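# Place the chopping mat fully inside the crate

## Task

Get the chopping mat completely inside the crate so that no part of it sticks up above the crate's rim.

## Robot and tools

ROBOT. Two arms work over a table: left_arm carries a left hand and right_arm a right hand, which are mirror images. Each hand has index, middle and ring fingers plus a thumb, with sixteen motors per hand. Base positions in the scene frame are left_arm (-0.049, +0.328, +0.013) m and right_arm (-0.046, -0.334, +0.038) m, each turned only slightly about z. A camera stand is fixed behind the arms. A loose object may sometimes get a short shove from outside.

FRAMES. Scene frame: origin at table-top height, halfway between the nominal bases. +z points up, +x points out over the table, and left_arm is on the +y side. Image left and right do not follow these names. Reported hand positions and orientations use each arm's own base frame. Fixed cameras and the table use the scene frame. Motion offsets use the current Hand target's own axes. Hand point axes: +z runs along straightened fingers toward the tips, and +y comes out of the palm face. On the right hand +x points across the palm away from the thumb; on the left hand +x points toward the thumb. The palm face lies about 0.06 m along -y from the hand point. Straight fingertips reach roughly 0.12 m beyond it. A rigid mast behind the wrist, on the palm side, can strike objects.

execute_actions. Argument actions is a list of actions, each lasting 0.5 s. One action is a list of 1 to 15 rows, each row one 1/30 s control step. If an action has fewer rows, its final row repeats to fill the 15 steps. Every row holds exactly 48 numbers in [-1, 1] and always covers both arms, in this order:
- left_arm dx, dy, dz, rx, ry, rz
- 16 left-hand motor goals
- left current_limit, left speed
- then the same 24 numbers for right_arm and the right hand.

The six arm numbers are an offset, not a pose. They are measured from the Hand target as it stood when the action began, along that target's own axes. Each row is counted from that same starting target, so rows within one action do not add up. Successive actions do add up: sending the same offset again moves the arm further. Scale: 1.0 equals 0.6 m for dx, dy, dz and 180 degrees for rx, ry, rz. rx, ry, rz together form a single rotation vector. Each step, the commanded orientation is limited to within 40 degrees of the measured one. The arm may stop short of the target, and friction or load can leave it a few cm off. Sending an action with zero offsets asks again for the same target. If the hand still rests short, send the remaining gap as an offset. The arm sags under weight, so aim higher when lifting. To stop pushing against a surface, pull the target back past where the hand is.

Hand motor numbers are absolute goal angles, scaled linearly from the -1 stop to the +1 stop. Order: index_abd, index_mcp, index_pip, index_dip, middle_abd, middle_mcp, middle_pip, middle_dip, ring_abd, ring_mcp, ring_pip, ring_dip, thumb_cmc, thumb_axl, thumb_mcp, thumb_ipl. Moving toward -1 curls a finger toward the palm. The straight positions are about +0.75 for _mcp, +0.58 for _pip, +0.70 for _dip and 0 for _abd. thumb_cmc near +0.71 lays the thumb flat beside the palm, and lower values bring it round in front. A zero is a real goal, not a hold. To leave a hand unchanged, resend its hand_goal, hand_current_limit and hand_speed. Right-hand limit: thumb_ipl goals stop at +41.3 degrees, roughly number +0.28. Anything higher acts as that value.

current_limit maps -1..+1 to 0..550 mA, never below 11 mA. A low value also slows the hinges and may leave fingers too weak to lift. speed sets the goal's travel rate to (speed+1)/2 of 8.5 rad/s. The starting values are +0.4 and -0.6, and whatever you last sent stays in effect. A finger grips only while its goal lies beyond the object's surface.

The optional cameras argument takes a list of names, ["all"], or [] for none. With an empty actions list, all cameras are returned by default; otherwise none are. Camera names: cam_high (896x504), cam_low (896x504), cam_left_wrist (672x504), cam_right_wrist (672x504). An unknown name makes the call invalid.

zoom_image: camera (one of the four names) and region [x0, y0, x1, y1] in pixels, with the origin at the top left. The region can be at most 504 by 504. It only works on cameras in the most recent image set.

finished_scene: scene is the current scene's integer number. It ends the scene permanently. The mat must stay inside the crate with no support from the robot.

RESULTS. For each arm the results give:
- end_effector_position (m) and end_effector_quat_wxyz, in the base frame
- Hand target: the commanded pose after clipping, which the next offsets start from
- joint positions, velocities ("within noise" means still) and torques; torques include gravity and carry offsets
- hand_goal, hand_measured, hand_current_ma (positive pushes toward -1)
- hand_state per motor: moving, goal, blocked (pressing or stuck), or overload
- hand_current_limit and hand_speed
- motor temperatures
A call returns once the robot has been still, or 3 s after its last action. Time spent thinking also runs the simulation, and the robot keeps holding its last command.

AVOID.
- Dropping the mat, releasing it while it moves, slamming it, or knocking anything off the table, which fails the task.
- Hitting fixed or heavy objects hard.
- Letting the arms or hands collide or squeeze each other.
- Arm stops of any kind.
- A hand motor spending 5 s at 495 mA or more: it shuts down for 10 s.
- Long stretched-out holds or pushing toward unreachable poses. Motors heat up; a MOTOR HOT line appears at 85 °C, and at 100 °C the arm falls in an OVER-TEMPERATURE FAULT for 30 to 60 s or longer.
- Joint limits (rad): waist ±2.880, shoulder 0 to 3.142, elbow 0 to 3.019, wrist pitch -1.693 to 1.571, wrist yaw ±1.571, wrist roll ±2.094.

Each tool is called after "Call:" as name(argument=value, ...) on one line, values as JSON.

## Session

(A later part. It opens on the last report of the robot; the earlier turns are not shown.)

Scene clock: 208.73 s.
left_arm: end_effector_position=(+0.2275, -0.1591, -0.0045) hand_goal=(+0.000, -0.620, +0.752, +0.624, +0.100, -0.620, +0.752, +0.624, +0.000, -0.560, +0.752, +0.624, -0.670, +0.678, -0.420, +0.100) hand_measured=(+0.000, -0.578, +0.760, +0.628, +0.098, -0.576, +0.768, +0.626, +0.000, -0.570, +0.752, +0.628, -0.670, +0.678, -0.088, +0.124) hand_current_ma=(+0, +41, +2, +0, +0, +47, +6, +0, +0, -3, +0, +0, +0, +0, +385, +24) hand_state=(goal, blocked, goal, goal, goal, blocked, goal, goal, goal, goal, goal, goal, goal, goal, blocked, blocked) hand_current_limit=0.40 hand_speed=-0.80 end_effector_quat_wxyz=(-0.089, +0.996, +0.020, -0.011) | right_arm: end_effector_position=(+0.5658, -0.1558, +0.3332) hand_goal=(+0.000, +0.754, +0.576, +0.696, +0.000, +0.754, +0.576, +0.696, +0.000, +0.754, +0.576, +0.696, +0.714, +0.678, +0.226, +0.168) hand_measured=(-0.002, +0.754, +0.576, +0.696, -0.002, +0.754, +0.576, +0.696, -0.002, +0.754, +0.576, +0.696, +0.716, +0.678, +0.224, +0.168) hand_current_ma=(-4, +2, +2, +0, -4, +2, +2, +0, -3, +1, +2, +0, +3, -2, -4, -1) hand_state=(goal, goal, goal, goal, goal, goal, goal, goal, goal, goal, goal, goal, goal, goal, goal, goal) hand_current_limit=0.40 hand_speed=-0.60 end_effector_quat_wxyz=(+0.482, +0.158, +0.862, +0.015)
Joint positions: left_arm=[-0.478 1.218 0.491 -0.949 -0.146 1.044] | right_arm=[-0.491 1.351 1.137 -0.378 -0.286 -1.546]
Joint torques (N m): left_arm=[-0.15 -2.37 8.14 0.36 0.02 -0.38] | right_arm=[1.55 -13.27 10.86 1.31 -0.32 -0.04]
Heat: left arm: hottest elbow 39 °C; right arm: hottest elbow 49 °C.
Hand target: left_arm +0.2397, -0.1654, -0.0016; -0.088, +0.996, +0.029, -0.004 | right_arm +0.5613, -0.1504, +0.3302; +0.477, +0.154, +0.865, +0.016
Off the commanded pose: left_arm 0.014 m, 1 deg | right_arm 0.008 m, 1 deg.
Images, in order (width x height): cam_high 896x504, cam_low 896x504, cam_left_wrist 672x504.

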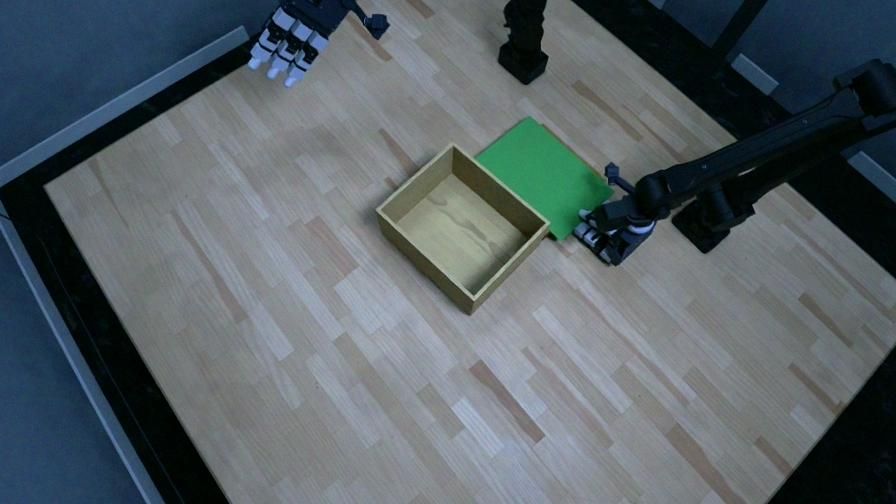

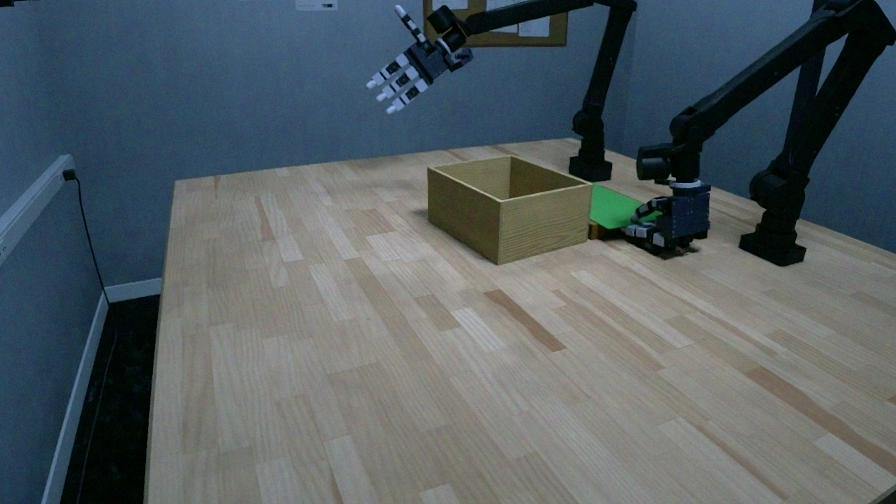

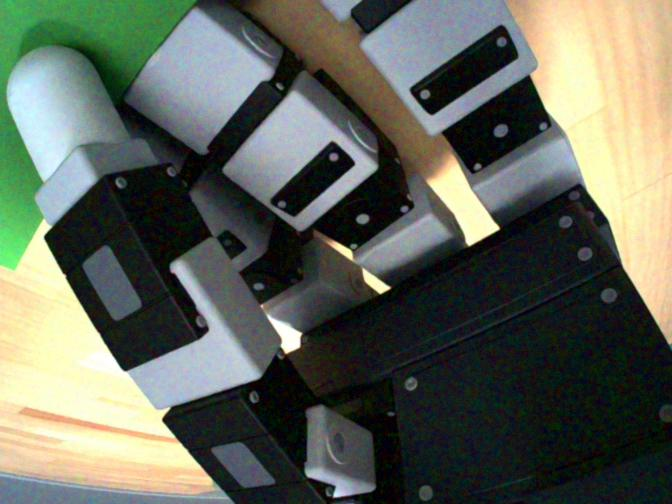

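Call:
execute_actions(actions=[[[0,-0.0087,-0.055,0,0,0, 0,-0.62,0.752,0.623, 0.1,-0.62,0.752,0.623, 0,-0.58,0.752,0.623, -0.671,0.678,-0.42,0.1, 0.4,-0.8, 0,0,0,0,0,0, 0,0.754,0.576,0.696, 0,0.754,0.576,0.696, 0,0.754,0.576,0.696, 0.714,0.678,0.226,0.168, 0.4,-0.6]]], cameras=["cam_low","cam_left_wrist"])

Call:
zoom_image(camera="cam_low", region=[570, 140, 750, 260])

Scene clock: 222.63 s.
left_arm: end_effector_position=(+0.2225, -0.1563, +0.0142) hand_goal=(+0.000, -0.620, +0.752, +0.624, +0.100, -0.620, +0.752, +0.624, +0.000, -0.580, +0.752, +0.624, -0.670, +0.678, -0.420, +0.100) hand_measured=(+0.000, -0.578, +0.768, +0.628, +0.098, -0.576, +0.774, +0.628, +0.000, -0.570, +0.754, +0.628, -0.670, +0.678, -0.112, +0.124) hand_current_ma=(+0, +41, +6, +1, +0, +47, +12, +1, +0, +3, +0, +0, +0, +0, +385, +25) hand_state=(goal, blocked, goal, goal, goal, blocked, blocked, goal, goal, goal, goal, goal, goal, goal, blocked, blocked) hand_current_limit=0.40 hand_speed=-0.80 end_effector_quat_wxyz=(-0.097, +0.995, +0.023, -0.024) | right_arm: end_effector_position=(+0.5658, -0.1558, +0.3332) hand_goal=(+0.000, +0.754, +0.576, +0.696, +0.000, +0.754, +0.576, +0.696, +0.000, +0.754, +0.576, +0.696, +0.714, +0.678, +0.226, +0.168) hand_measured=(-0.002, +0.754, +0.576, +0.696, -0.002, +0.754, +0.576, +0.696, -0.002, +0.754, +0.576, +0.696, +0.716, +0.678, +0.224, +0.168) hand_current_ma=(-4, +2, +2, +0, -4, +2, +2, +0, -3, +1, +2, +0, +3, -2, -4, -1) hand_state=(goal, goal, goal, goal, goal, goal, goal, goal, goal, goal, goal, goal, goal, goal, goal, goal) hand_current_limit=0.40 hand_speed=-0.60 end_effector_quat_wxyz=(+0.482, +0.158, +0.862, +0.015)
Joint positions: left_arm=[-0.48 1.173 0.524 -1.059 -0.147 1.034] | right_arm=[-0.491 1.351 1.137 -0.378 -0.286 -1.546]
Joint torques (N m): left_arm=[-0.38 -4.37 9.78 -0.49 0.03 -0.31] | right_arm=[1.26 -12.98 10.81 1.36 -0.32 -0.05]
Heat: left arm: hottest elbow 39 °C; right arm: hottest elbow 48 °C.
Hand target: left_arm +0.2400, -0.1661, +0.0319; -0.088, +0.996, +0.030, -0.003 | right_arm +0.5613, -0.1504, +0.3302; +0.477, +0.154, +0.865, +0.016
Off the commanded pose: left_arm 0.027 m, 3 deg | right_arm 0.008 m, 1 deg.
Images, in order (width x height): cam_low 896x504, cam_left_wrist 672x504.

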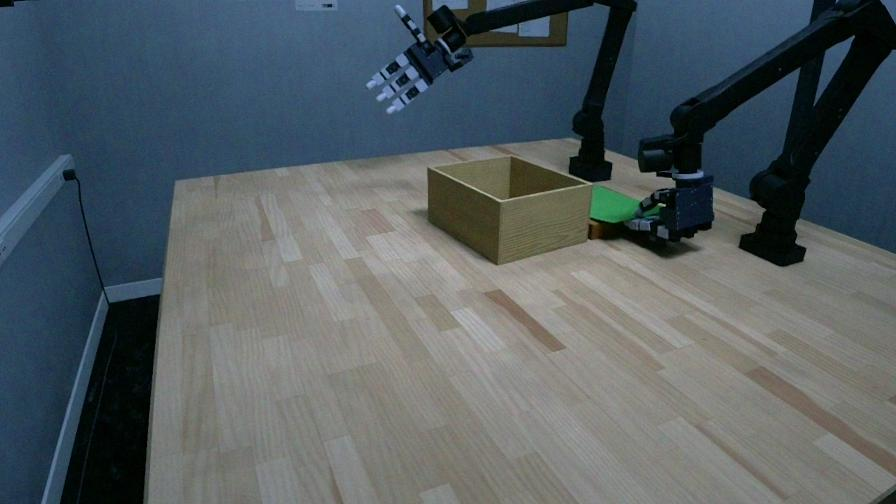

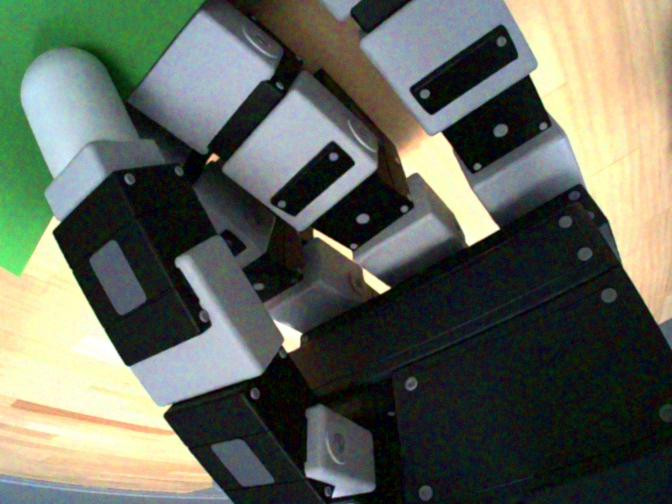

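Scaled by 2.800 from the camera's 896x504 image, which has a finer 1280x720 frame.

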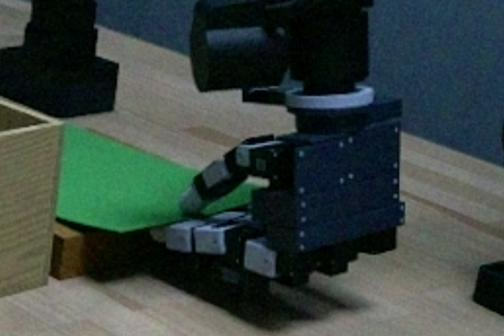

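Call:
execute_actions(actions=[[[0,-0.0174,-0.0985,0,0,0, 0,-0.62,0.752,0.623, 0.1,-0.62,0.752,0.623, 0,-0.58,0.752,0.623, -0.671,0.678,-0.42,0.1, 0.4,-0.8, 0,0,0,0,0,0, 0,0.754,0.576,0.696, 0,0.754,0.576,0.696, 0,0.754,0.576,0.696, 0.714,0.678,0.226,0.168, 0.4,-0.6]]], cameras=["cam_low","cam_left_wrist","cam_high"])

Scene clock: 237.37 s.
left_arm: end_effector_position=(+0.2248, -0.1581, +0.0729) hand_goal=(+0.000, -0.620, +0.752, +0.624, +0.100, -0.620, +0.752, +0.624, +0.000, -0.580, +0.752, +0.624, -0.670, +0.678, -0.420, +0.100) hand_measured=(+0.000, -0.576, +0.772, +0.632, +0.100, -0.576, +0.776, +0.630, +0.000, -0.568, +0.754, +0.628, -0.670, +0.678, -0.116, +0.124) hand_current_ma=(+0, +48, +10, +2, +0, +47, +15, +1, +0, +5, +0, +0, +0, +0, +385, +25) hand_state=(goal, blocked, goal, goal, goal, blocked, blocked, goal, goal, goal, goal, goal, goal, goal, blocked, blocked) hand_current_limit=0.40 hand_speed=-0.80 end_effector_quat_wxyz=(-0.096, +0.995, +0.023, -0.023) | right_arm: end_effector_position=(+0.5658, -0.1558, +0.3332) hand_goal=(+0.000, +0.754, +0.576, +0.696, +0.000, +0.754, +0.576, +0.696, +0.000, +0.754, +0.576, +0.696, +0.714, +0.678, +0.226, +0.168) hand_measured=(-0.002, +0.754, +0.576, +0.696, -0.002, +0.754, +0.576, +0.696, -0.002, +0.754, +0.576, +0.696, +0.716, +0.678, +0.224, +0.168) hand_current_ma=(-4, +2, +2, +0, -4, +2, +2, +0, -3, +1, +2, +0, +3, -2, -4, -1) hand_state=(goal, goal, goal, goal, goal, goal, goal, goal, goal, goal, goal, goal, goal, goal, goal, goal) hand_current_limit=0.40 hand_speed=-0.60 end_effector_quat_wxyz=(+0.482, +0.158, +0.862, +0.015)
Joint positions: left_arm=[-0.482 1.065 0.63 -1.27 -0.147 1.032] | right_arm=[-0.491 1.351 1.137 -0.378 -0.286 -1.546]
Joint torques (N m): left_arm=[-0.15 -3.49 10.78 -0.46 0.03 -0.3] | right_arm=[1.38 -12.92 10.84 1.26 -0.33 -0.04]
Heat: left arm: hottest elbow 40 °C; right arm: hottest elbow 48 °C.
Hand target: left_arm +0.2401, -0.1660, +0.0918; -0.088, +0.996, +0.030, -0.004 | right_arm +0.5613, -0.1504, +0.3302; +0.477, +0.154, +0.865, +0.016
Off the commanded pose: left_arm 0.026 m, 3 deg | right_arm 0.008 m, 1 deg.
Images, in order (width x height): cam_high 896x504, cam_low 896x504, cam_left_wrist 672x504.

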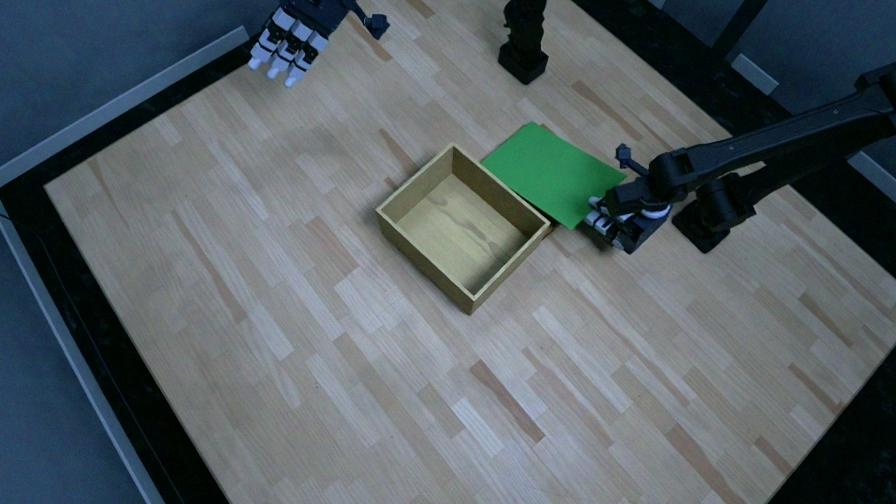

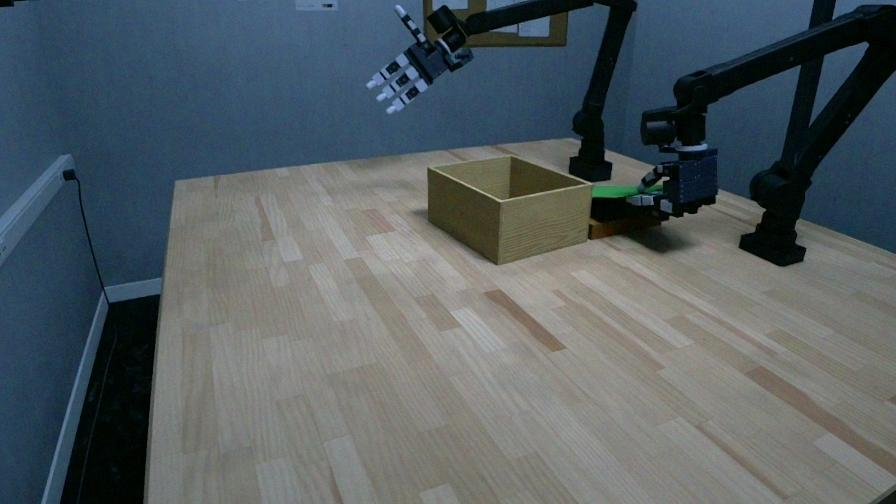

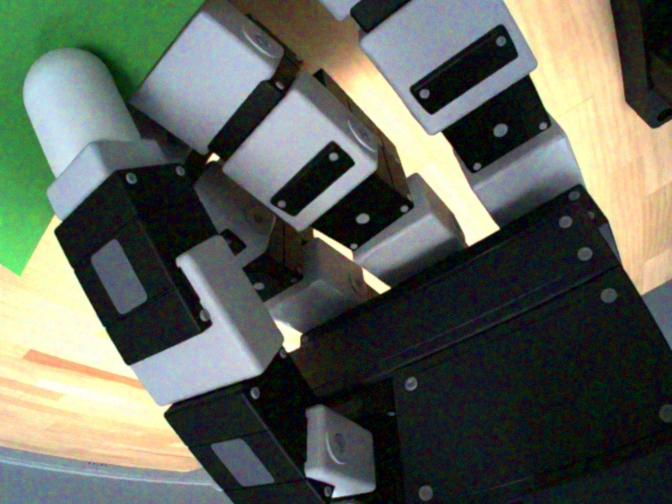

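Call:
execute_actions(actions=[[[0,-0.0203,-0.115,0,0,0, 0,-0.62,0.752,0.623, 0.1,-0.62,0.752,0.623, 0,-0.58,0.752,0.623, -0.671,0.678,-0.42,0.1, 0.4,-0.8, 0,0,0,0,0,0, 0,0.754,0.576,0.696, 0,0.754,0.576,0.696, 0,0.754,0.576,0.696, 0.714,0.678,0.226,0.168, 0.4,-0.6]],[[0,-0.0203,-0.115,0,0,0, 0,-0.62,0.752,0.623, 0.1,-0.62,0.752,0.623, 0,-0.58,0.752,0.623, -0.671,0.678,-0.42,0.1, 0.4,-0.8, 0,0,0,0,0,0, 0,0.754,0.576,0.696, 0,0.754,0.576,0.696, 0,0.754,0.576,0.696, 0.714,0.678,0.226,0.168, 0.4,-0.6]]], cameras=["cam_low","cam_high"])

Call:
zoom_image(camera="cam_low", region=[480, 60, 760, 270])

Scene clock: 250.80 s.
left_arm: end_effector_position=(+0.2293, -0.1603, +0.2100) hand_goal=(+0.000, -0.620, +0.752, +0.624, +0.100, -0.620, +0.752, +0.624, +0.000, -0.580, +0.752, +0.624, -0.670, +0.678, -0.420, +0.100) hand_measured=(+0.000, -0.568, +0.776, +0.636, +0.100, -0.574, +0.784, +0.636, +0.000, -0.564, +0.756, +0.628, -0.670, +0.678, -0.122, +0.126) hand_current_ma=(+0, +64, +14, +4, +0, +51, +22, +4, +0, +7, +1, +0, +0, +0, +385, +27) hand_state=(goal, blocked, blocked, goal, goal, blocked, blocked, goal, goal, goal, goal, goal, goal, goal, blocked, blocked) hand_current_limit=0.40 hand_speed=-0.80 end_effector_quat_wxyz=(-0.097, +0.995, +0.024, -0.023) | right_arm: end_effector_position=(+0.5658, -0.1558, +0.3332) hand_goal=(+0.000, +0.754, +0.576, +0.696, +0.000, +0.754, +0.576, +0.696, +0.000, +0.754, +0.576, +0.696, +0.714, +0.678, +0.226, +0.168) hand_measured=(-0.002, +0.754, +0.576, +0.696, -0.002, +0.754, +0.576, +0.696, -0.002, +0.754, +0.576, +0.696, +0.716, +0.678, +0.224, +0.168) hand_current_ma=(-4, +2, +2, +0, -4, +2, +2, +0, -3, +1, +2, +0, +3, -2, -4, -1) hand_state=(goal, goal, goal, goal, goal, goal, goal, goal, goal, goal, goal, goal, goal, goal, goal, goal) hand_current_limit=0.40 hand_speed=-0.60 end_effector_quat_wxyz=(+0.482, +0.158, +0.862, +0.015)
Joint positions: left_arm=[-0.483 0.981 0.949 -1.675 -0.148 1.03] | right_arm=[-0.491 1.351 1.137 -0.378 -0.286 -1.546]
Joint torques (N m): left_arm=[-0.15 -2.84 12.04 -0.4 0.06 -0.27] | right_arm=[1.32 -13.04 10.8 1.31 -0.32 -0.04]
Heat: left arm: hottest elbow 40 °C; right arm: hottest elbow 48 °C.
Hand target: left_arm +0.2403, -0.1663, +0.2319; -0.088, +0.996, +0.030, -0.004 | right_arm +0.5613, -0.1504, +0.3302; +0.477, +0.154, +0.865, +0.016
Off the commanded pose: left_arm 0.025 m, 3 deg | right_arm 0.008 m, 1 deg.
Images, in order (width x height): cam_high 896x504, cam_low 896x504.

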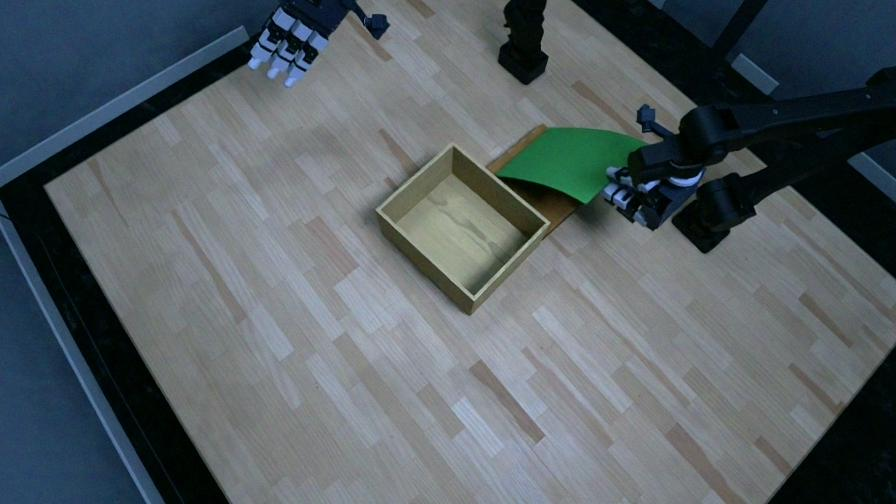

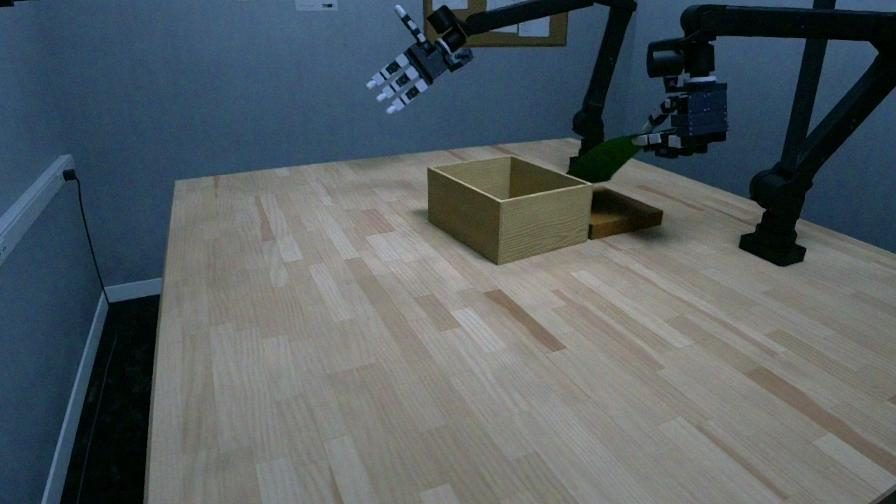

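Scaled by 1.800 from the camera's 896x504 image, which has a finer 1280x720 frame.

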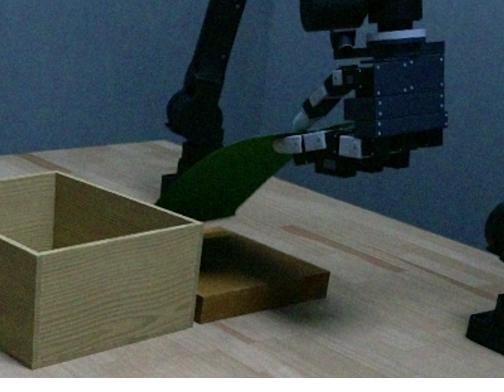

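Call:
execute_actions(actions=[[[0,-0.0203,-0.115,0,0,0, 0,-0.62,0.752,0.623, 0.1,-0.62,0.752,0.623, 0,-0.58,0.752,0.623, -0.671,0.678,-0.42,0.1, 0.4,-0.8, 0,0,0,0,0,0, 0,0.754,0.576,0.696, 0,0.754,0.576,0.696, 0,0.754,0.576,0.696, 0.714,0.678,0.226,0.168, 0.4,-0.6]],[[0,-0.0203,-0.115,0,0,0, 0,-0.62,0.752,0.623, 0.1,-0.62,0.752,0.623, 0,-0.58,0.752,0.623, -0.671,0.678,-0.42,0.1, 0.4,-0.8, 0,0,0,0,0,0, 0,0.754,0.576,0.696, 0,0.754,0.576,0.696, 0,0.754,0.576,0.696, 0.714,0.678,0.226,0.168, 0.4,-0.6]]], cameras=["cam_low","cam_high"])

Call:
zoom_image(camera="cam_low", region=[480, 60, 760, 270])

Scene clock: 263.13 s.
left_arm: end_effector_position=(+0.2372, -0.1651, +0.3493) hand_goal=(+0.000, -0.620, +0.752, +0.624, +0.100, -0.620, +0.752, +0.624, +0.000, -0.580, +0.752, +0.624, -0.670, +0.678, -0.420, +0.100) hand_measured=(+0.000, -0.554, +0.784, +0.640, +0.100, -0.566, +0.790, +0.638, +0.000, -0.564, +0.758, +0.628, -0.670, +0.678, -0.140, +0.130) hand_current_ma=(+0, +97, +23, +7, +0, +68, +32, +6, +0, +8, +1, +0, +0, +0, +348, +35) hand_state=(goal, blocked, blocked, goal, goal, blocked, blocked, goal, goal, goal, goal, goal, goal, goal, moving, blocked) hand_current_limit=0.40 hand_speed=-0.80 end_effector_quat_wxyz=(+0.005, +0.993, +0.010, +0.119) | right_arm: end_effector_position=(+0.5658, -0.1558, +0.3332) hand_goal=(+0.000, +0.754, +0.576, +0.696, +0.000, +0.754, +0.576, +0.696, +0.000, +0.754, +0.576, +0.696, +0.714, +0.678, +0.226, +0.168) hand_measured=(-0.002, +0.754, +0.576, +0.696, -0.002, +0.754, +0.576, +0.696, -0.002, +0.754, +0.576, +0.696, +0.716, +0.678, +0.224, +0.168) hand_current_ma=(-4, +2, +2, +0, -4, +2, +2, +0, -3, +1, +2, +0, +3, -2, -4, -1) hand_state=(goal, goal, goal, goal, goal, goal, goal, goal, goal, goal, goal, goal, goal, goal, goal, goal) hand_current_limit=0.40 hand_speed=-0.60 end_effector_quat_wxyz=(+0.482, +0.158, +0.862, +0.015)
Joint positions: left_arm=[-0.429 0.824 1.169 -1.696 -0.092 1.131] | right_arm=[-0.491 1.351 1.137 -0.378 -0.286 -1.546]
Joint torques (N m): left_arm=[0.91 -0.73 11.97 0.47 0.33 -0.12] | right_arm=[1.14 -13.33 10.85 1.29 -0.32 -0.05]
Heat: left arm: hottest elbow 41 °C; right arm: hottest elbow 47 °C.
Hand target: left_arm +0.2406, -0.1664, +0.3721; -0.088, +0.996, +0.030, -0.004 | right_arm +0.5613, -0.1504, +0.3302; +0.477, +0.154, +0.865, +0.016
Off the commanded pose: left_arm 0.023 m, 18 deg | right_arm 0.008 m, 1 deg.
joint sent to its limit (left arm) — joint 4 (wrist pitch), lower limit. The joint targets are off in orientation, not in position.
Images, in order (width x height): cam_high 896x504, cam_low 896x504.

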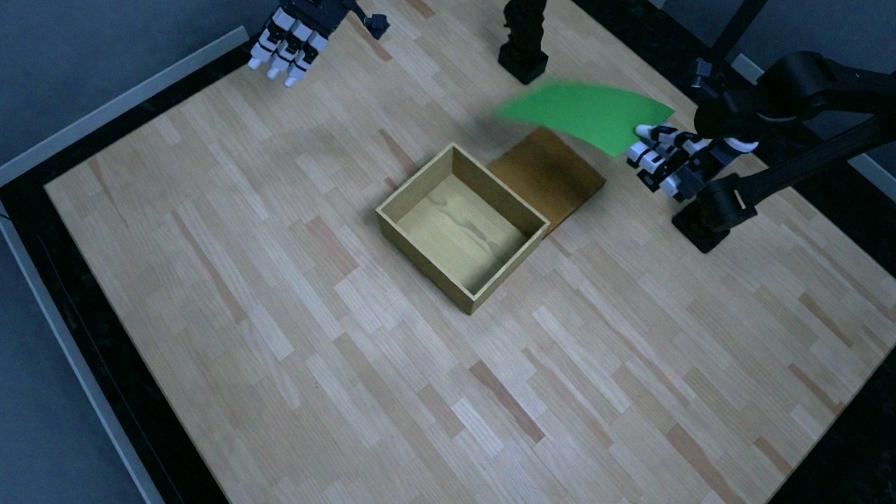

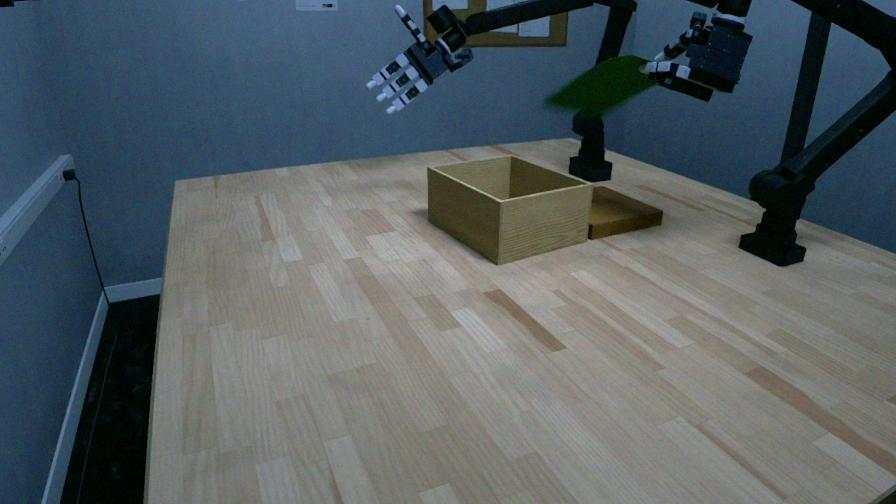

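Scaled by 1.800 from the camera's 896x504 image, which has a finer 1280x720 frame.

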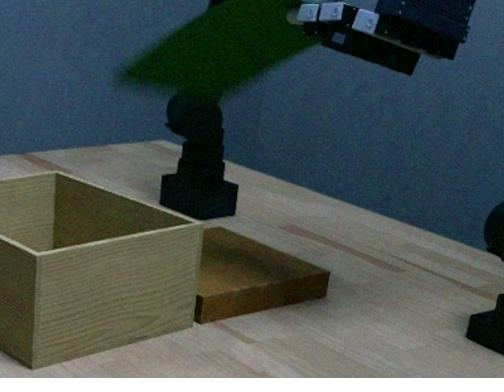

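Call:
execute_actions(actions=[[[0.1043,0.0285,-0.0039,0,0,0, 0,-0.62,0.752,0.623, 0.1,-0.62,0.752,0.623, 0,-0.58,0.752,0.623, -0.671,0.678,-0.42,0.1, 0.4,-0.8, 0,0,0,0,0,0, 0,0.754,0.576,0.696, 0,0.754,0.576,0.696, 0,0.754,0.576,0.696, 0.714,0.678,0.226,0.168, 0.4,-0.6]],[[0.1043,0.0285,-0.0039,0,0,0, 0,-0.62,0.752,0.623, 0.1,-0.62,0.752,0.623, 0,-0.58,0.752,0.623, -0.671,0.678,-0.42,0.1, 0.4,-0.8, 0,0,0,0,0,0, 0,0.754,0.576,0.696, 0,0.754,0.576,0.696, 0,0.754,0.576,0.696, 0.714,0.678,0.226,0.168, 0.4,-0.6]]], cameras=["cam_low","cam_high"])

Scene clock: 319.43 s.
left_arm: end_effector_position=(+0.3629, -0.1925, +0.3382) hand_goal=(+0.000, -0.620, +0.752, +0.624, +0.100, -0.620, +0.752, +0.624, +0.000, -0.580, +0.752, +0.624, -0.670, +0.678, -0.420, +0.100) hand_measured=(-0.002, -0.554, +0.784, +0.642, +0.098, -0.564, +0.790, +0.638, +0.000, -0.562, +0.758, +0.628, -0.670, +0.678, -0.146, +0.130) hand_current_ma=(+0, +99, +24, +8, +0, +70, +33, +6, +0, +9, +1, +0, +0, +0, +385, +35) hand_state=(goal, blocked, blocked, goal, goal, blocked, blocked, goal, goal, goal, goal, goal, goal, goal, blocked, blocked) hand_current_limit=0.40 hand_speed=-0.80 end_effector_quat_wxyz=(-0.042, +0.997, +0.025, +0.059) | right_arm: end_effector_position=(+0.5658, -0.1558, +0.3332) hand_goal=(+0.000, +0.754, +0.576, +0.696, +0.000, +0.754, +0.576, +0.696, +0.000, +0.754, +0.576, +0.696, +0.714, +0.678, +0.226, +0.168) hand_measured=(-0.002, +0.754, +0.576, +0.696, -0.002, +0.754, +0.576, +0.696, -0.002, +0.754, +0.576, +0.696, +0.716, +0.678, +0.224, +0.168) hand_current_ma=(-4, +2, +2, +0, -4, +2, +2, +0, -3, +1, +2, +0, +3, -2, -4, -1) hand_state=(goal, goal, goal, goal, goal, goal, goal, goal, goal, goal, goal, goal, goal, goal, goal, goal) hand_current_limit=0.40 hand_speed=-0.60 end_effector_quat_wxyz=(+0.482, +0.158, +0.862, +0.015)
Joint positions: left_arm=[-0.373 1.231 1.436 -1.7 -0.124 1.151] | right_arm=[-0.491 1.351 1.137 -0.378 -0.286 -1.546]
Joint torques (N m): left_arm=[0.73 -7.47 12.36 0.25 0.17 -0.05] | right_arm=[1.55 -13.1 10.82 1.33 -0.31 -0.06]
Motor temperatures (°C): left_arm=[27 27 46 28 25 29] | right_arm=[30 31 47 28 26 24]
Heat: left arm: hottest elbow 46 °C; right arm: hottest elbow 47 °C.
Hand target: left_arm +0.3676, -0.1935, +0.3705; -0.088, +0.996, +0.030, -0.004 | right_arm +0.5613, -0.1504, +0.3302; +0.477, +0.154, +0.865, +0.016
Off the commanded pose: left_arm 0.033 m, 9 deg | right_arm 0.008 m, 1 deg.
joint sent to its limit (left arm) — joint 4 (wrist pitch), lower limit. The joint targets are off in orientation, not in position.
Images, in order (width x height): cam_high 896x504, cam_low 896x504.

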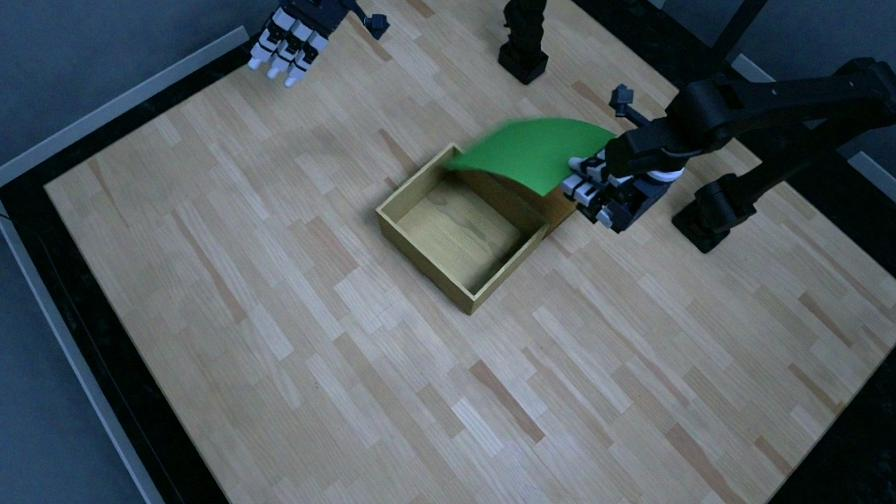

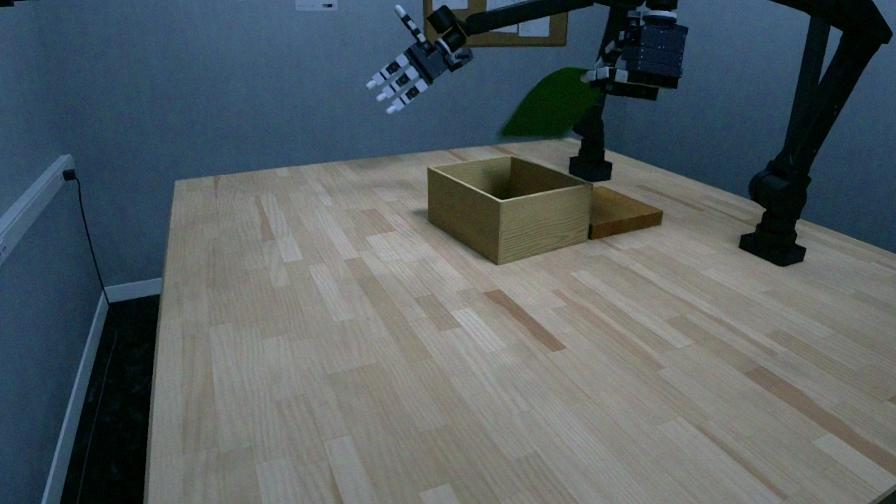

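Call:
execute_actions(actions=[[[0.1043,0.0285,-0.0039,0,0,0, 0,-0.62,0.752,0.623, 0.1,-0.62,0.752,0.623, 0,-0.58,0.752,0.623, -0.671,0.678,-0.42,0.1, 0.4,-0.8, 0,0,0,0,0,0, 0,0.754,0.576,0.696, 0,0.754,0.576,0.696, 0,0.754,0.576,0.696, 0.714,0.678,0.226,0.168, 0.4,-0.6]],[[0.1043,0.0285,-0.0039,0,0,0, 0,-0.62,0.752,0.623, 0.1,-0.62,0.752,0.623, 0,-0.58,0.752,0.623, -0.671,0.678,-0.42,0.1, 0.4,-0.8, 0,0,0,0,0,0, 0,0.754,0.576,0.696, 0,0.754,0.576,0.696, 0,0.754,0.576,0.696, 0.714,0.678,0.226,0.168, 0.4,-0.6]]], cameras=["cam_low","cam_high"])

Call:
zoom_image(camera="cam_high", region=[360, 90, 640, 320])

Call:
zoom_image(camera="cam_low", region=[400, 20, 680, 270])

Scene clock: 331.77 s.
left_arm: end_effector_position=(+0.4884, -0.2201, +0.3372) hand_goal=(+0.000, -0.620, +0.752, +0.624, +0.100, -0.620, +0.752, +0.624, +0.000, -0.580, +0.752, +0.624, -0.670, +0.678, -0.420, +0.100) hand_measured=(-0.002, -0.550, +0.786, +0.642, +0.098, -0.564, +0.792, +0.640, +0.000, -0.562, +0.758, +0.628, -0.670, +0.678, -0.150, +0.130) hand_current_ma=(+0, +106, +25, +8, +0, +74, +35, +6, +0, +10, +1, +0, +0, +0, +385, +35) hand_state=(goal, blocked, blocked, goal, goal, blocked, blocked, goal, goal, goal, goal, goal, goal, goal, blocked, blocked) hand_current_limit=0.40 hand_speed=-0.80 end_effector_quat_wxyz=(-0.049, +0.997, +0.031, +0.060) | right_arm: end_effector_position=(+0.5658, -0.1558, +0.3332) hand_goal=(+0.000, +0.754, +0.576, +0.696, +0.000, +0.754, +0.576, +0.696, +0.000, +0.754, +0.576, +0.696, +0.714, +0.678, +0.226, +0.168) hand_measured=(-0.002, +0.754, +0.576, +0.696, -0.002, +0.754, +0.576, +0.696, -0.002, +0.754, +0.576, +0.696, +0.716, +0.678, +0.224, +0.168) hand_current_ma=(-4, +2, +2, +0, -4, +2, +2, +0, -3, +1, +2, +0, +3, -2, -4, -1) hand_state=(goal, goal, goal, goal, goal, goal, goal, goal, goal, goal, goal, goal, goal, goal, goal, goal) hand_current_limit=0.40 hand_speed=-0.60 end_effector_quat_wxyz=(+0.482, +0.158, +0.862, +0.015)
Joint positions: left_arm=[-0.337 1.563 1.769 -1.7 -0.135 1.177] | right_arm=[-0.491 1.351 1.137 -0.378 -0.286 -1.546]
Joint torques (N m): left_arm=[0.62 -11.81 12.33 0.29 0.17 -0.08] | right_arm=[1.2 -13.1 10.84 1.29 -0.33 -0.04]
Heat: left arm: hottest elbow 44 °C; right arm: hottest elbow 47 °C.
Hand target: left_arm +0.4946, -0.2204, +0.3688; -0.088, +0.996, +0.030, -0.004 | right_arm +0.5613, -0.1504, +0.3302; +0.477, +0.154, +0.865, +0.016
Off the commanded pose: left_arm 0.032 m, 9 deg | right_arm 0.008 m, 1 deg.
joint sent to its limit (left arm) — joint 4 (wrist pitch), lower limit. The joint targets are off in orientation, not in position.
Images, in order (width x height): cam_high 896x504, cam_low 896x504.

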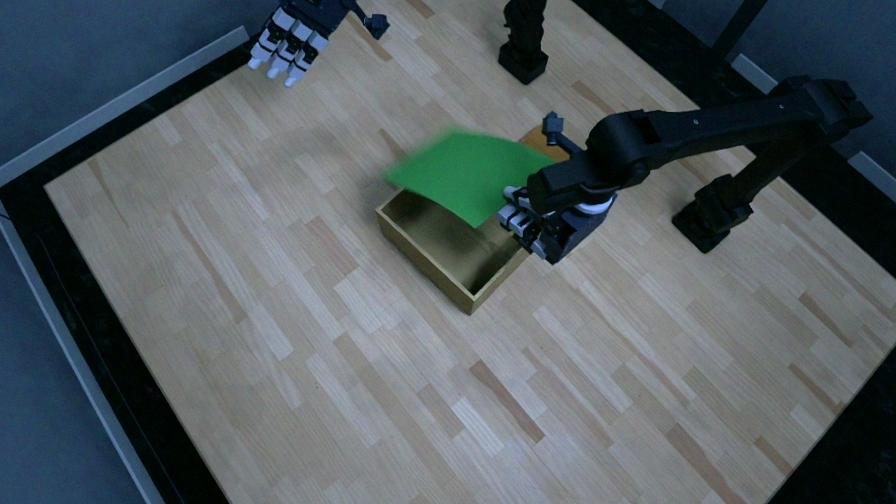

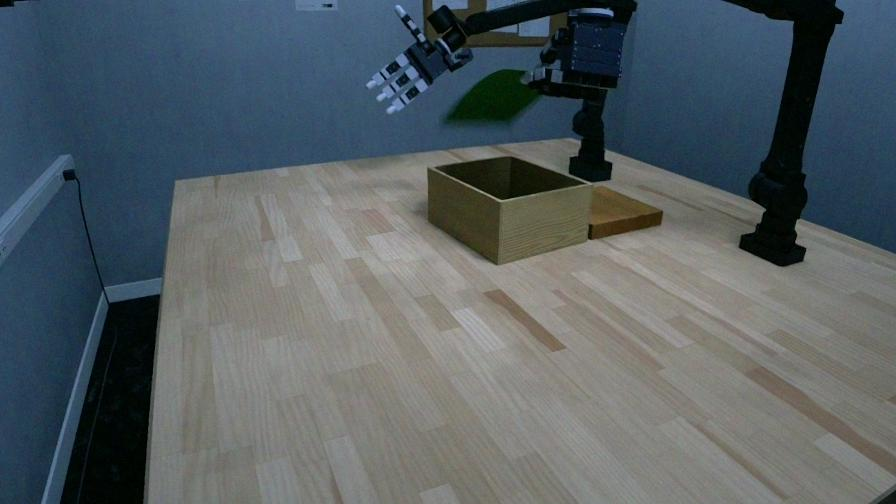

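Scaled by 1.800 from the camera's 896x504 image, which has a finer 1280x720 frame.

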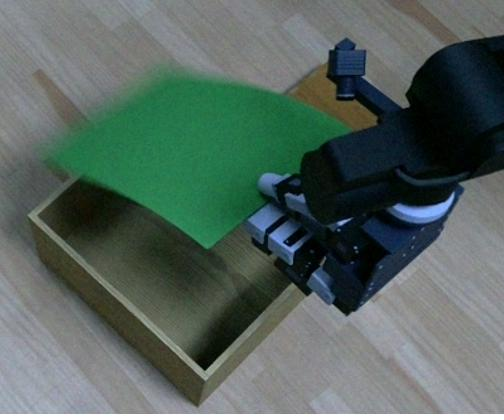

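Scaled by 1.800 from the camera's 896x504 image, which has a finer 1280x720 frame.

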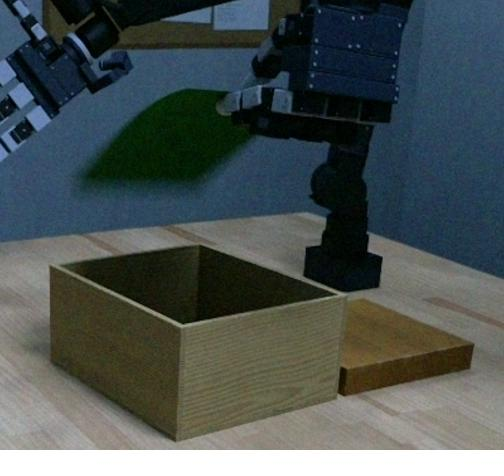

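Call:
execute_actions(actions=[[[0,0.0116,0.0656,0.0553,-0.002,-0.0068, 0,-0.62,0.752,0.623, 0.1,-0.62,0.752,0.623, 0,-0.58,0.752,0.623, -0.671,0.678,-0.42,0.1, 0.4,-0.8, 0,0,0,0,0,0, 0,0.754,0.576,0.696, 0,0.754,0.576,0.696, 0,0.754,0.576,0.696, 0.714,0.678,0.226,0.168, 0.4,-0.6]],[[0,0.0171,0.047,0.0553,-0.002,-0.0068, 0,-0.62,0.752,0.623, 0.1,-0.62,0.752,0.623, 0,-0.58,0.752,0.623, -0.671,0.678,-0.42,0.1, 0.4,-0.8, 0,0,0,0,0,0, 0,0.754,0.576,0.696, 0,0.754,0.576,0.696, 0,0.754,0.576,0.696, 0.714,0.678,0.226,0.168, 0.4,-0.6]]], cameras=["cam_low","cam_high"])

Call:
zoom_image(camera="cam_high", region=[360, 90, 640, 320])

Call:
zoom_image(camera="cam_low", region=[400, 20, 680, 270])

Scene clock: 355.70 s.
left_arm: end_effector_position=(+0.4929, -0.2207, +0.2914) hand_goal=(+0.000, -0.620, +0.752, +0.624, +0.100, -0.620, +0.752, +0.624, +0.000, -0.580, +0.752, +0.624, -0.670, +0.678, -0.420, +0.100) hand_measured=(-0.002, -0.550, +0.786, +0.642, +0.098, -0.564, +0.792, +0.640, +0.000, -0.562, +0.758, +0.628, -0.670, +0.678, -0.150, +0.130) hand_current_ma=(+0, +106, +25, +8, +0, +74, +35, +6, +0, +10, +1, +0, +0, +0, +385, +35) hand_state=(goal, blocked, blocked, goal, goal, blocked, blocked, goal, goal, goal, goal, goal, goal, goal, blocked, blocked) hand_current_limit=0.40 hand_speed=-0.80 end_effector_quat_wxyz=(-0.193, +0.977, +0.015, +0.090) | right_arm: end_effector_position=(+0.5658, -0.1558, +0.3332) hand_goal=(+0.000, +0.754, +0.576, +0.696, +0.000, +0.754, +0.576, +0.696, +0.000, +0.754, +0.576, +0.696, +0.714, +0.678, +0.226, +0.168) hand_measured=(-0.002, +0.754, +0.576, +0.696, -0.002, +0.754, +0.576, +0.696, -0.002, +0.754, +0.576, +0.696, +0.716, +0.678, +0.224, +0.168) hand_current_ma=(-4, +2, +2, +0, -4, +2, +2, +0, -3, +1, +2, +0, +3, -2, -4, -1) hand_state=(goal, goal, goal, goal, goal, goal, goal, goal, goal, goal, goal, goal, goal, goal, goal, goal) hand_current_limit=0.40 hand_speed=-0.60 end_effector_quat_wxyz=(+0.482, +0.158, +0.862, +0.015)
Joint positions: left_arm=[-0.444 1.61 1.727 -1.7 -0.429 1.093] | right_arm=[-0.491 1.351 1.137 -0.378 -0.286 -1.546]
Joint torques (N m): left_arm=[0.32 -12.34 8.54 0.13 -0.25 -0.42] | right_arm=[1.49 -13.04 10.88 1.36 -0.32 -0.03]
Heat: left arm: hottest elbow 46 °C; right arm: hottest elbow 47 °C.
Hand target: left_arm +0.4944, -0.2204, +0.2988; -0.259, +0.965, +0.050, -0.013 | right_arm +0.5613, -0.1504, +0.3302; +0.477, +0.154, +0.865, +0.016
Off the commanded pose: left_arm 0.007 m, 15 deg | right_arm 0.008 m, 1 deg.
joint sent to its limit (left arm) — joint 4 (wrist pitch), lower limit. The joint targets are off in orientation, not in position.
Images, in order (width x height): cam_high 896x504, cam_low 896x504.

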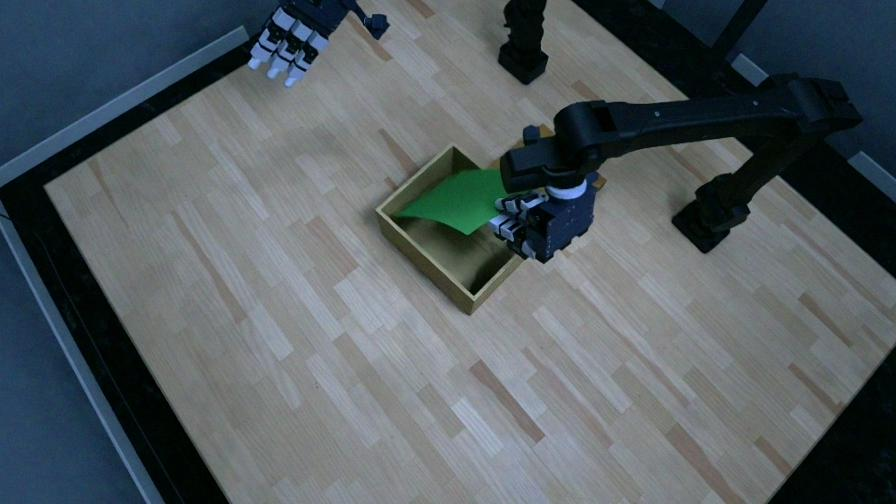

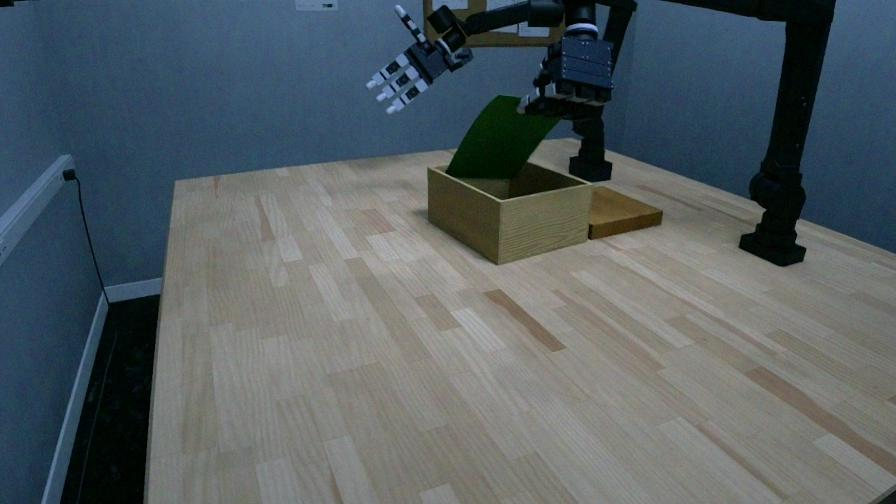

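Scaled by 1.800 from the camera's 896x504 image, which has a finer 1280x720 frame.

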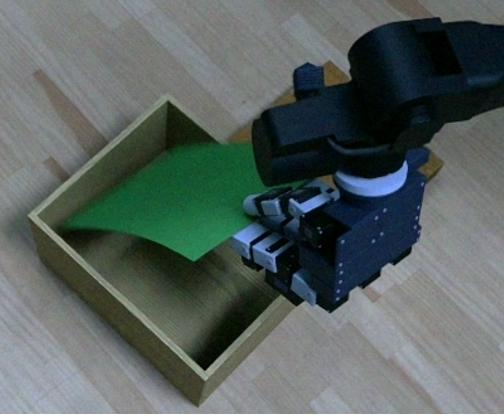

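Scaled by 1.800 from the camera's 896x504 image, which has a finer 1280x720 frame.

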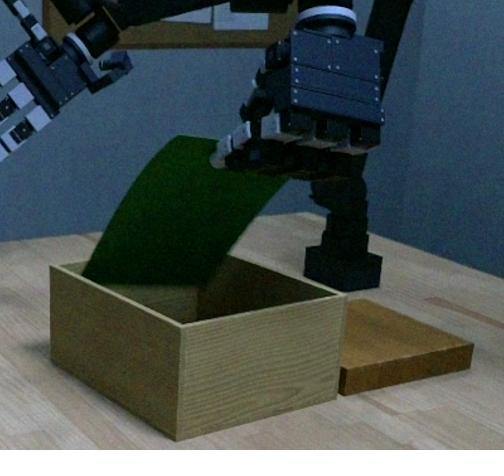

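Call:
execute_actions(actions=[[[0.0093,0.0483,0.0683,0,0,0, 0,-0.62,0.752,0.623, 0.1,-0.62,0.752,0.623, 0,-0.58,0.752,0.623, -0.671,0.678,-0.42,0.1, 0.4,-0.8, 0,0,0,0,0,0, 0,0.754,0.576,0.696, 0,0.754,0.576,0.696, 0,0.754,0.576,0.696, 0.714,0.678,0.226,0.168, 0.4,-0.6]]], cameras=["cam_low","cam_high"])

Call:
zoom_image(camera="cam_high", region=[360, 90, 640, 320])

Call:
zoom_image(camera="cam_low", region=[400, 20, 680, 270])

Scene clock: 402.53 s.
left_arm: end_effector_position=(+0.5000, -0.2216, +0.2347) hand_goal=(+0.000, -0.620, +0.752, +0.624, +0.100, -0.620, +0.752, +0.624, +0.000, -0.580, +0.752, +0.624, -0.670, +0.678, -0.420, +0.100) hand_measured=(-0.002, -0.550, +0.786, +0.642, +0.098, -0.564, +0.792, +0.640, +0.000, -0.562, +0.758, +0.628, -0.670, +0.678, -0.150, +0.130) hand_current_ma=(+0, +106, +25, +8, +0, +74, +35, +6, +0, +10, +1, +0, +0, +0, +385, +35) hand_state=(goal, blocked, blocked, goal, goal, blocked, blocked, goal, goal, goal, goal, goal, goal, goal, blocked, blocked) hand_current_limit=0.40 hand_speed=-0.80 end_effector_quat_wxyz=(-0.219, +0.974, +0.025, +0.045) | right_arm: end_effector_position=(+0.5658, -0.1558, +0.3332) hand_goal=(+0.000, +0.754, +0.576, +0.696, +0.000, +0.754, +0.576, +0.696, +0.000, +0.754, +0.576, +0.696, +0.714, +0.678, +0.226, +0.168) hand_measured=(-0.002, +0.754, +0.576, +0.696, -0.002, +0.754, +0.576, +0.696, -0.002, +0.754, +0.576, +0.696, +0.716, +0.678, +0.224, +0.168) hand_current_ma=(-4, +2, +2, +0, -4, +2, +2, +0, -3, +1, +2, +0, +3, -2, -4, -1) hand_state=(goal, goal, goal, goal, goal, goal, goal, goal, goal, goal, goal, goal, goal, goal, goal, goal) hand_current_limit=0.40 hand_speed=-0.60 end_effector_quat_wxyz=(+0.482, +0.158, +0.862, +0.015)
Joint positions: left_arm=[-0.447 1.694 1.695 -1.7 -0.434 1.045] | right_arm=[-0.491 1.351 1.137 -0.378 -0.286 -1.546]
Joint torques (N m): left_arm=[0.03 -13.63 8.65 -0.1 -0.1 -0.37] | right_arm=[1.32 -12.86 10.82 1.33 -0.33 -0.03]
Motor temperatures (°C): left_arm=[27 30 41 28 25 29] | right_arm=[30 31 47 28 26 24]
Heat: left arm: hottest elbow 41 °C; right arm: hottest elbow 47 °C.
Hand target: left_arm +0.5005, -0.2243, +0.2487; -0.259, +0.965, +0.050, -0.013 | right_arm +0.5613, -0.1504, +0.3302; +0.477, +0.154, +0.865, +0.016
Off the commanded pose: left_arm 0.014 m, 9 deg | right_arm 0.008 m, 1 deg.
joint sent to its limit (left arm) — joint 4 (wrist pitch), lower limit. The joint targets are off in orientation, not in position.
Images, in order (width x height): cam_high 896x504, cam_low 896x504.

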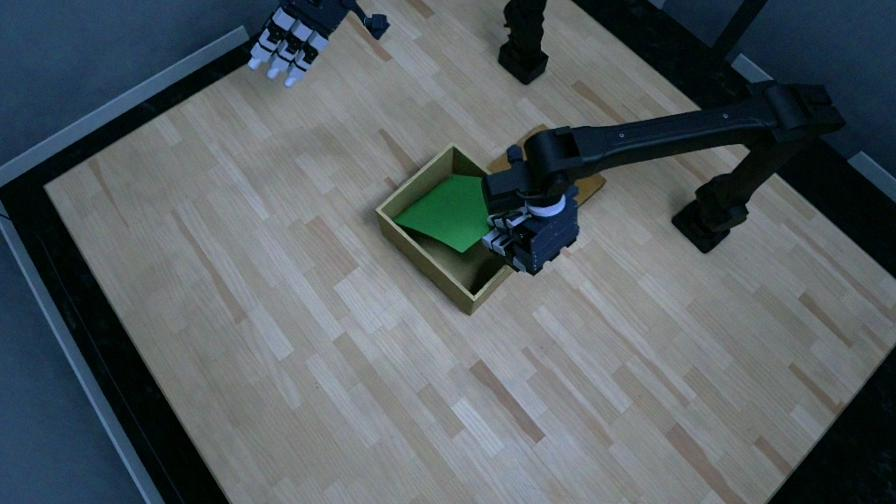

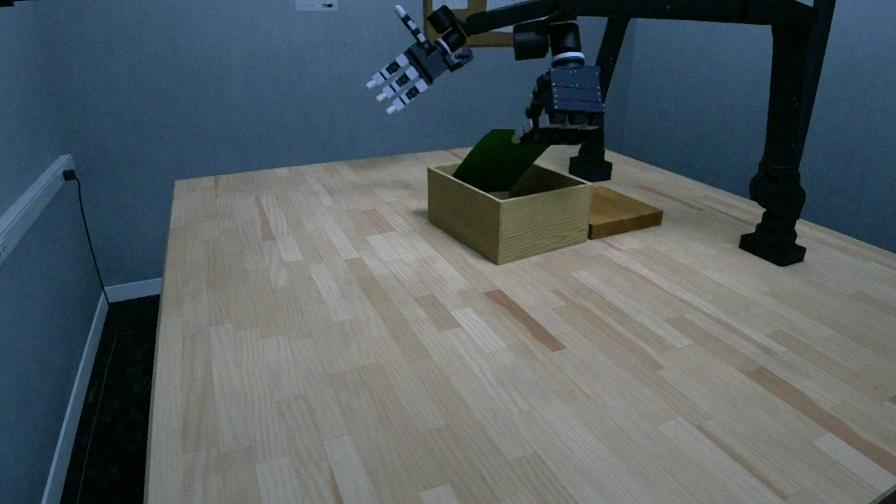

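Scaled by 1.800 from the camera's 896x504 image, which has a finer 1280x720 frame.

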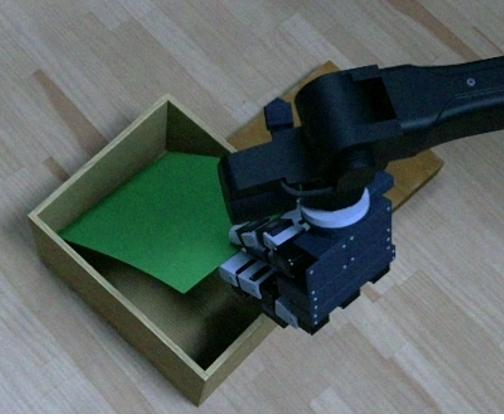

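Scaled by 1.800 from the camera's 896x504 image, which has a finer 1280x720 frame.

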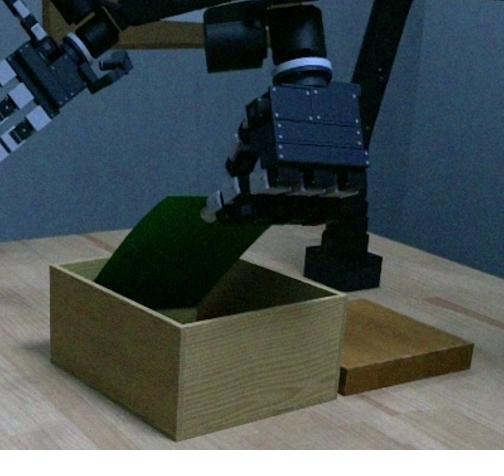

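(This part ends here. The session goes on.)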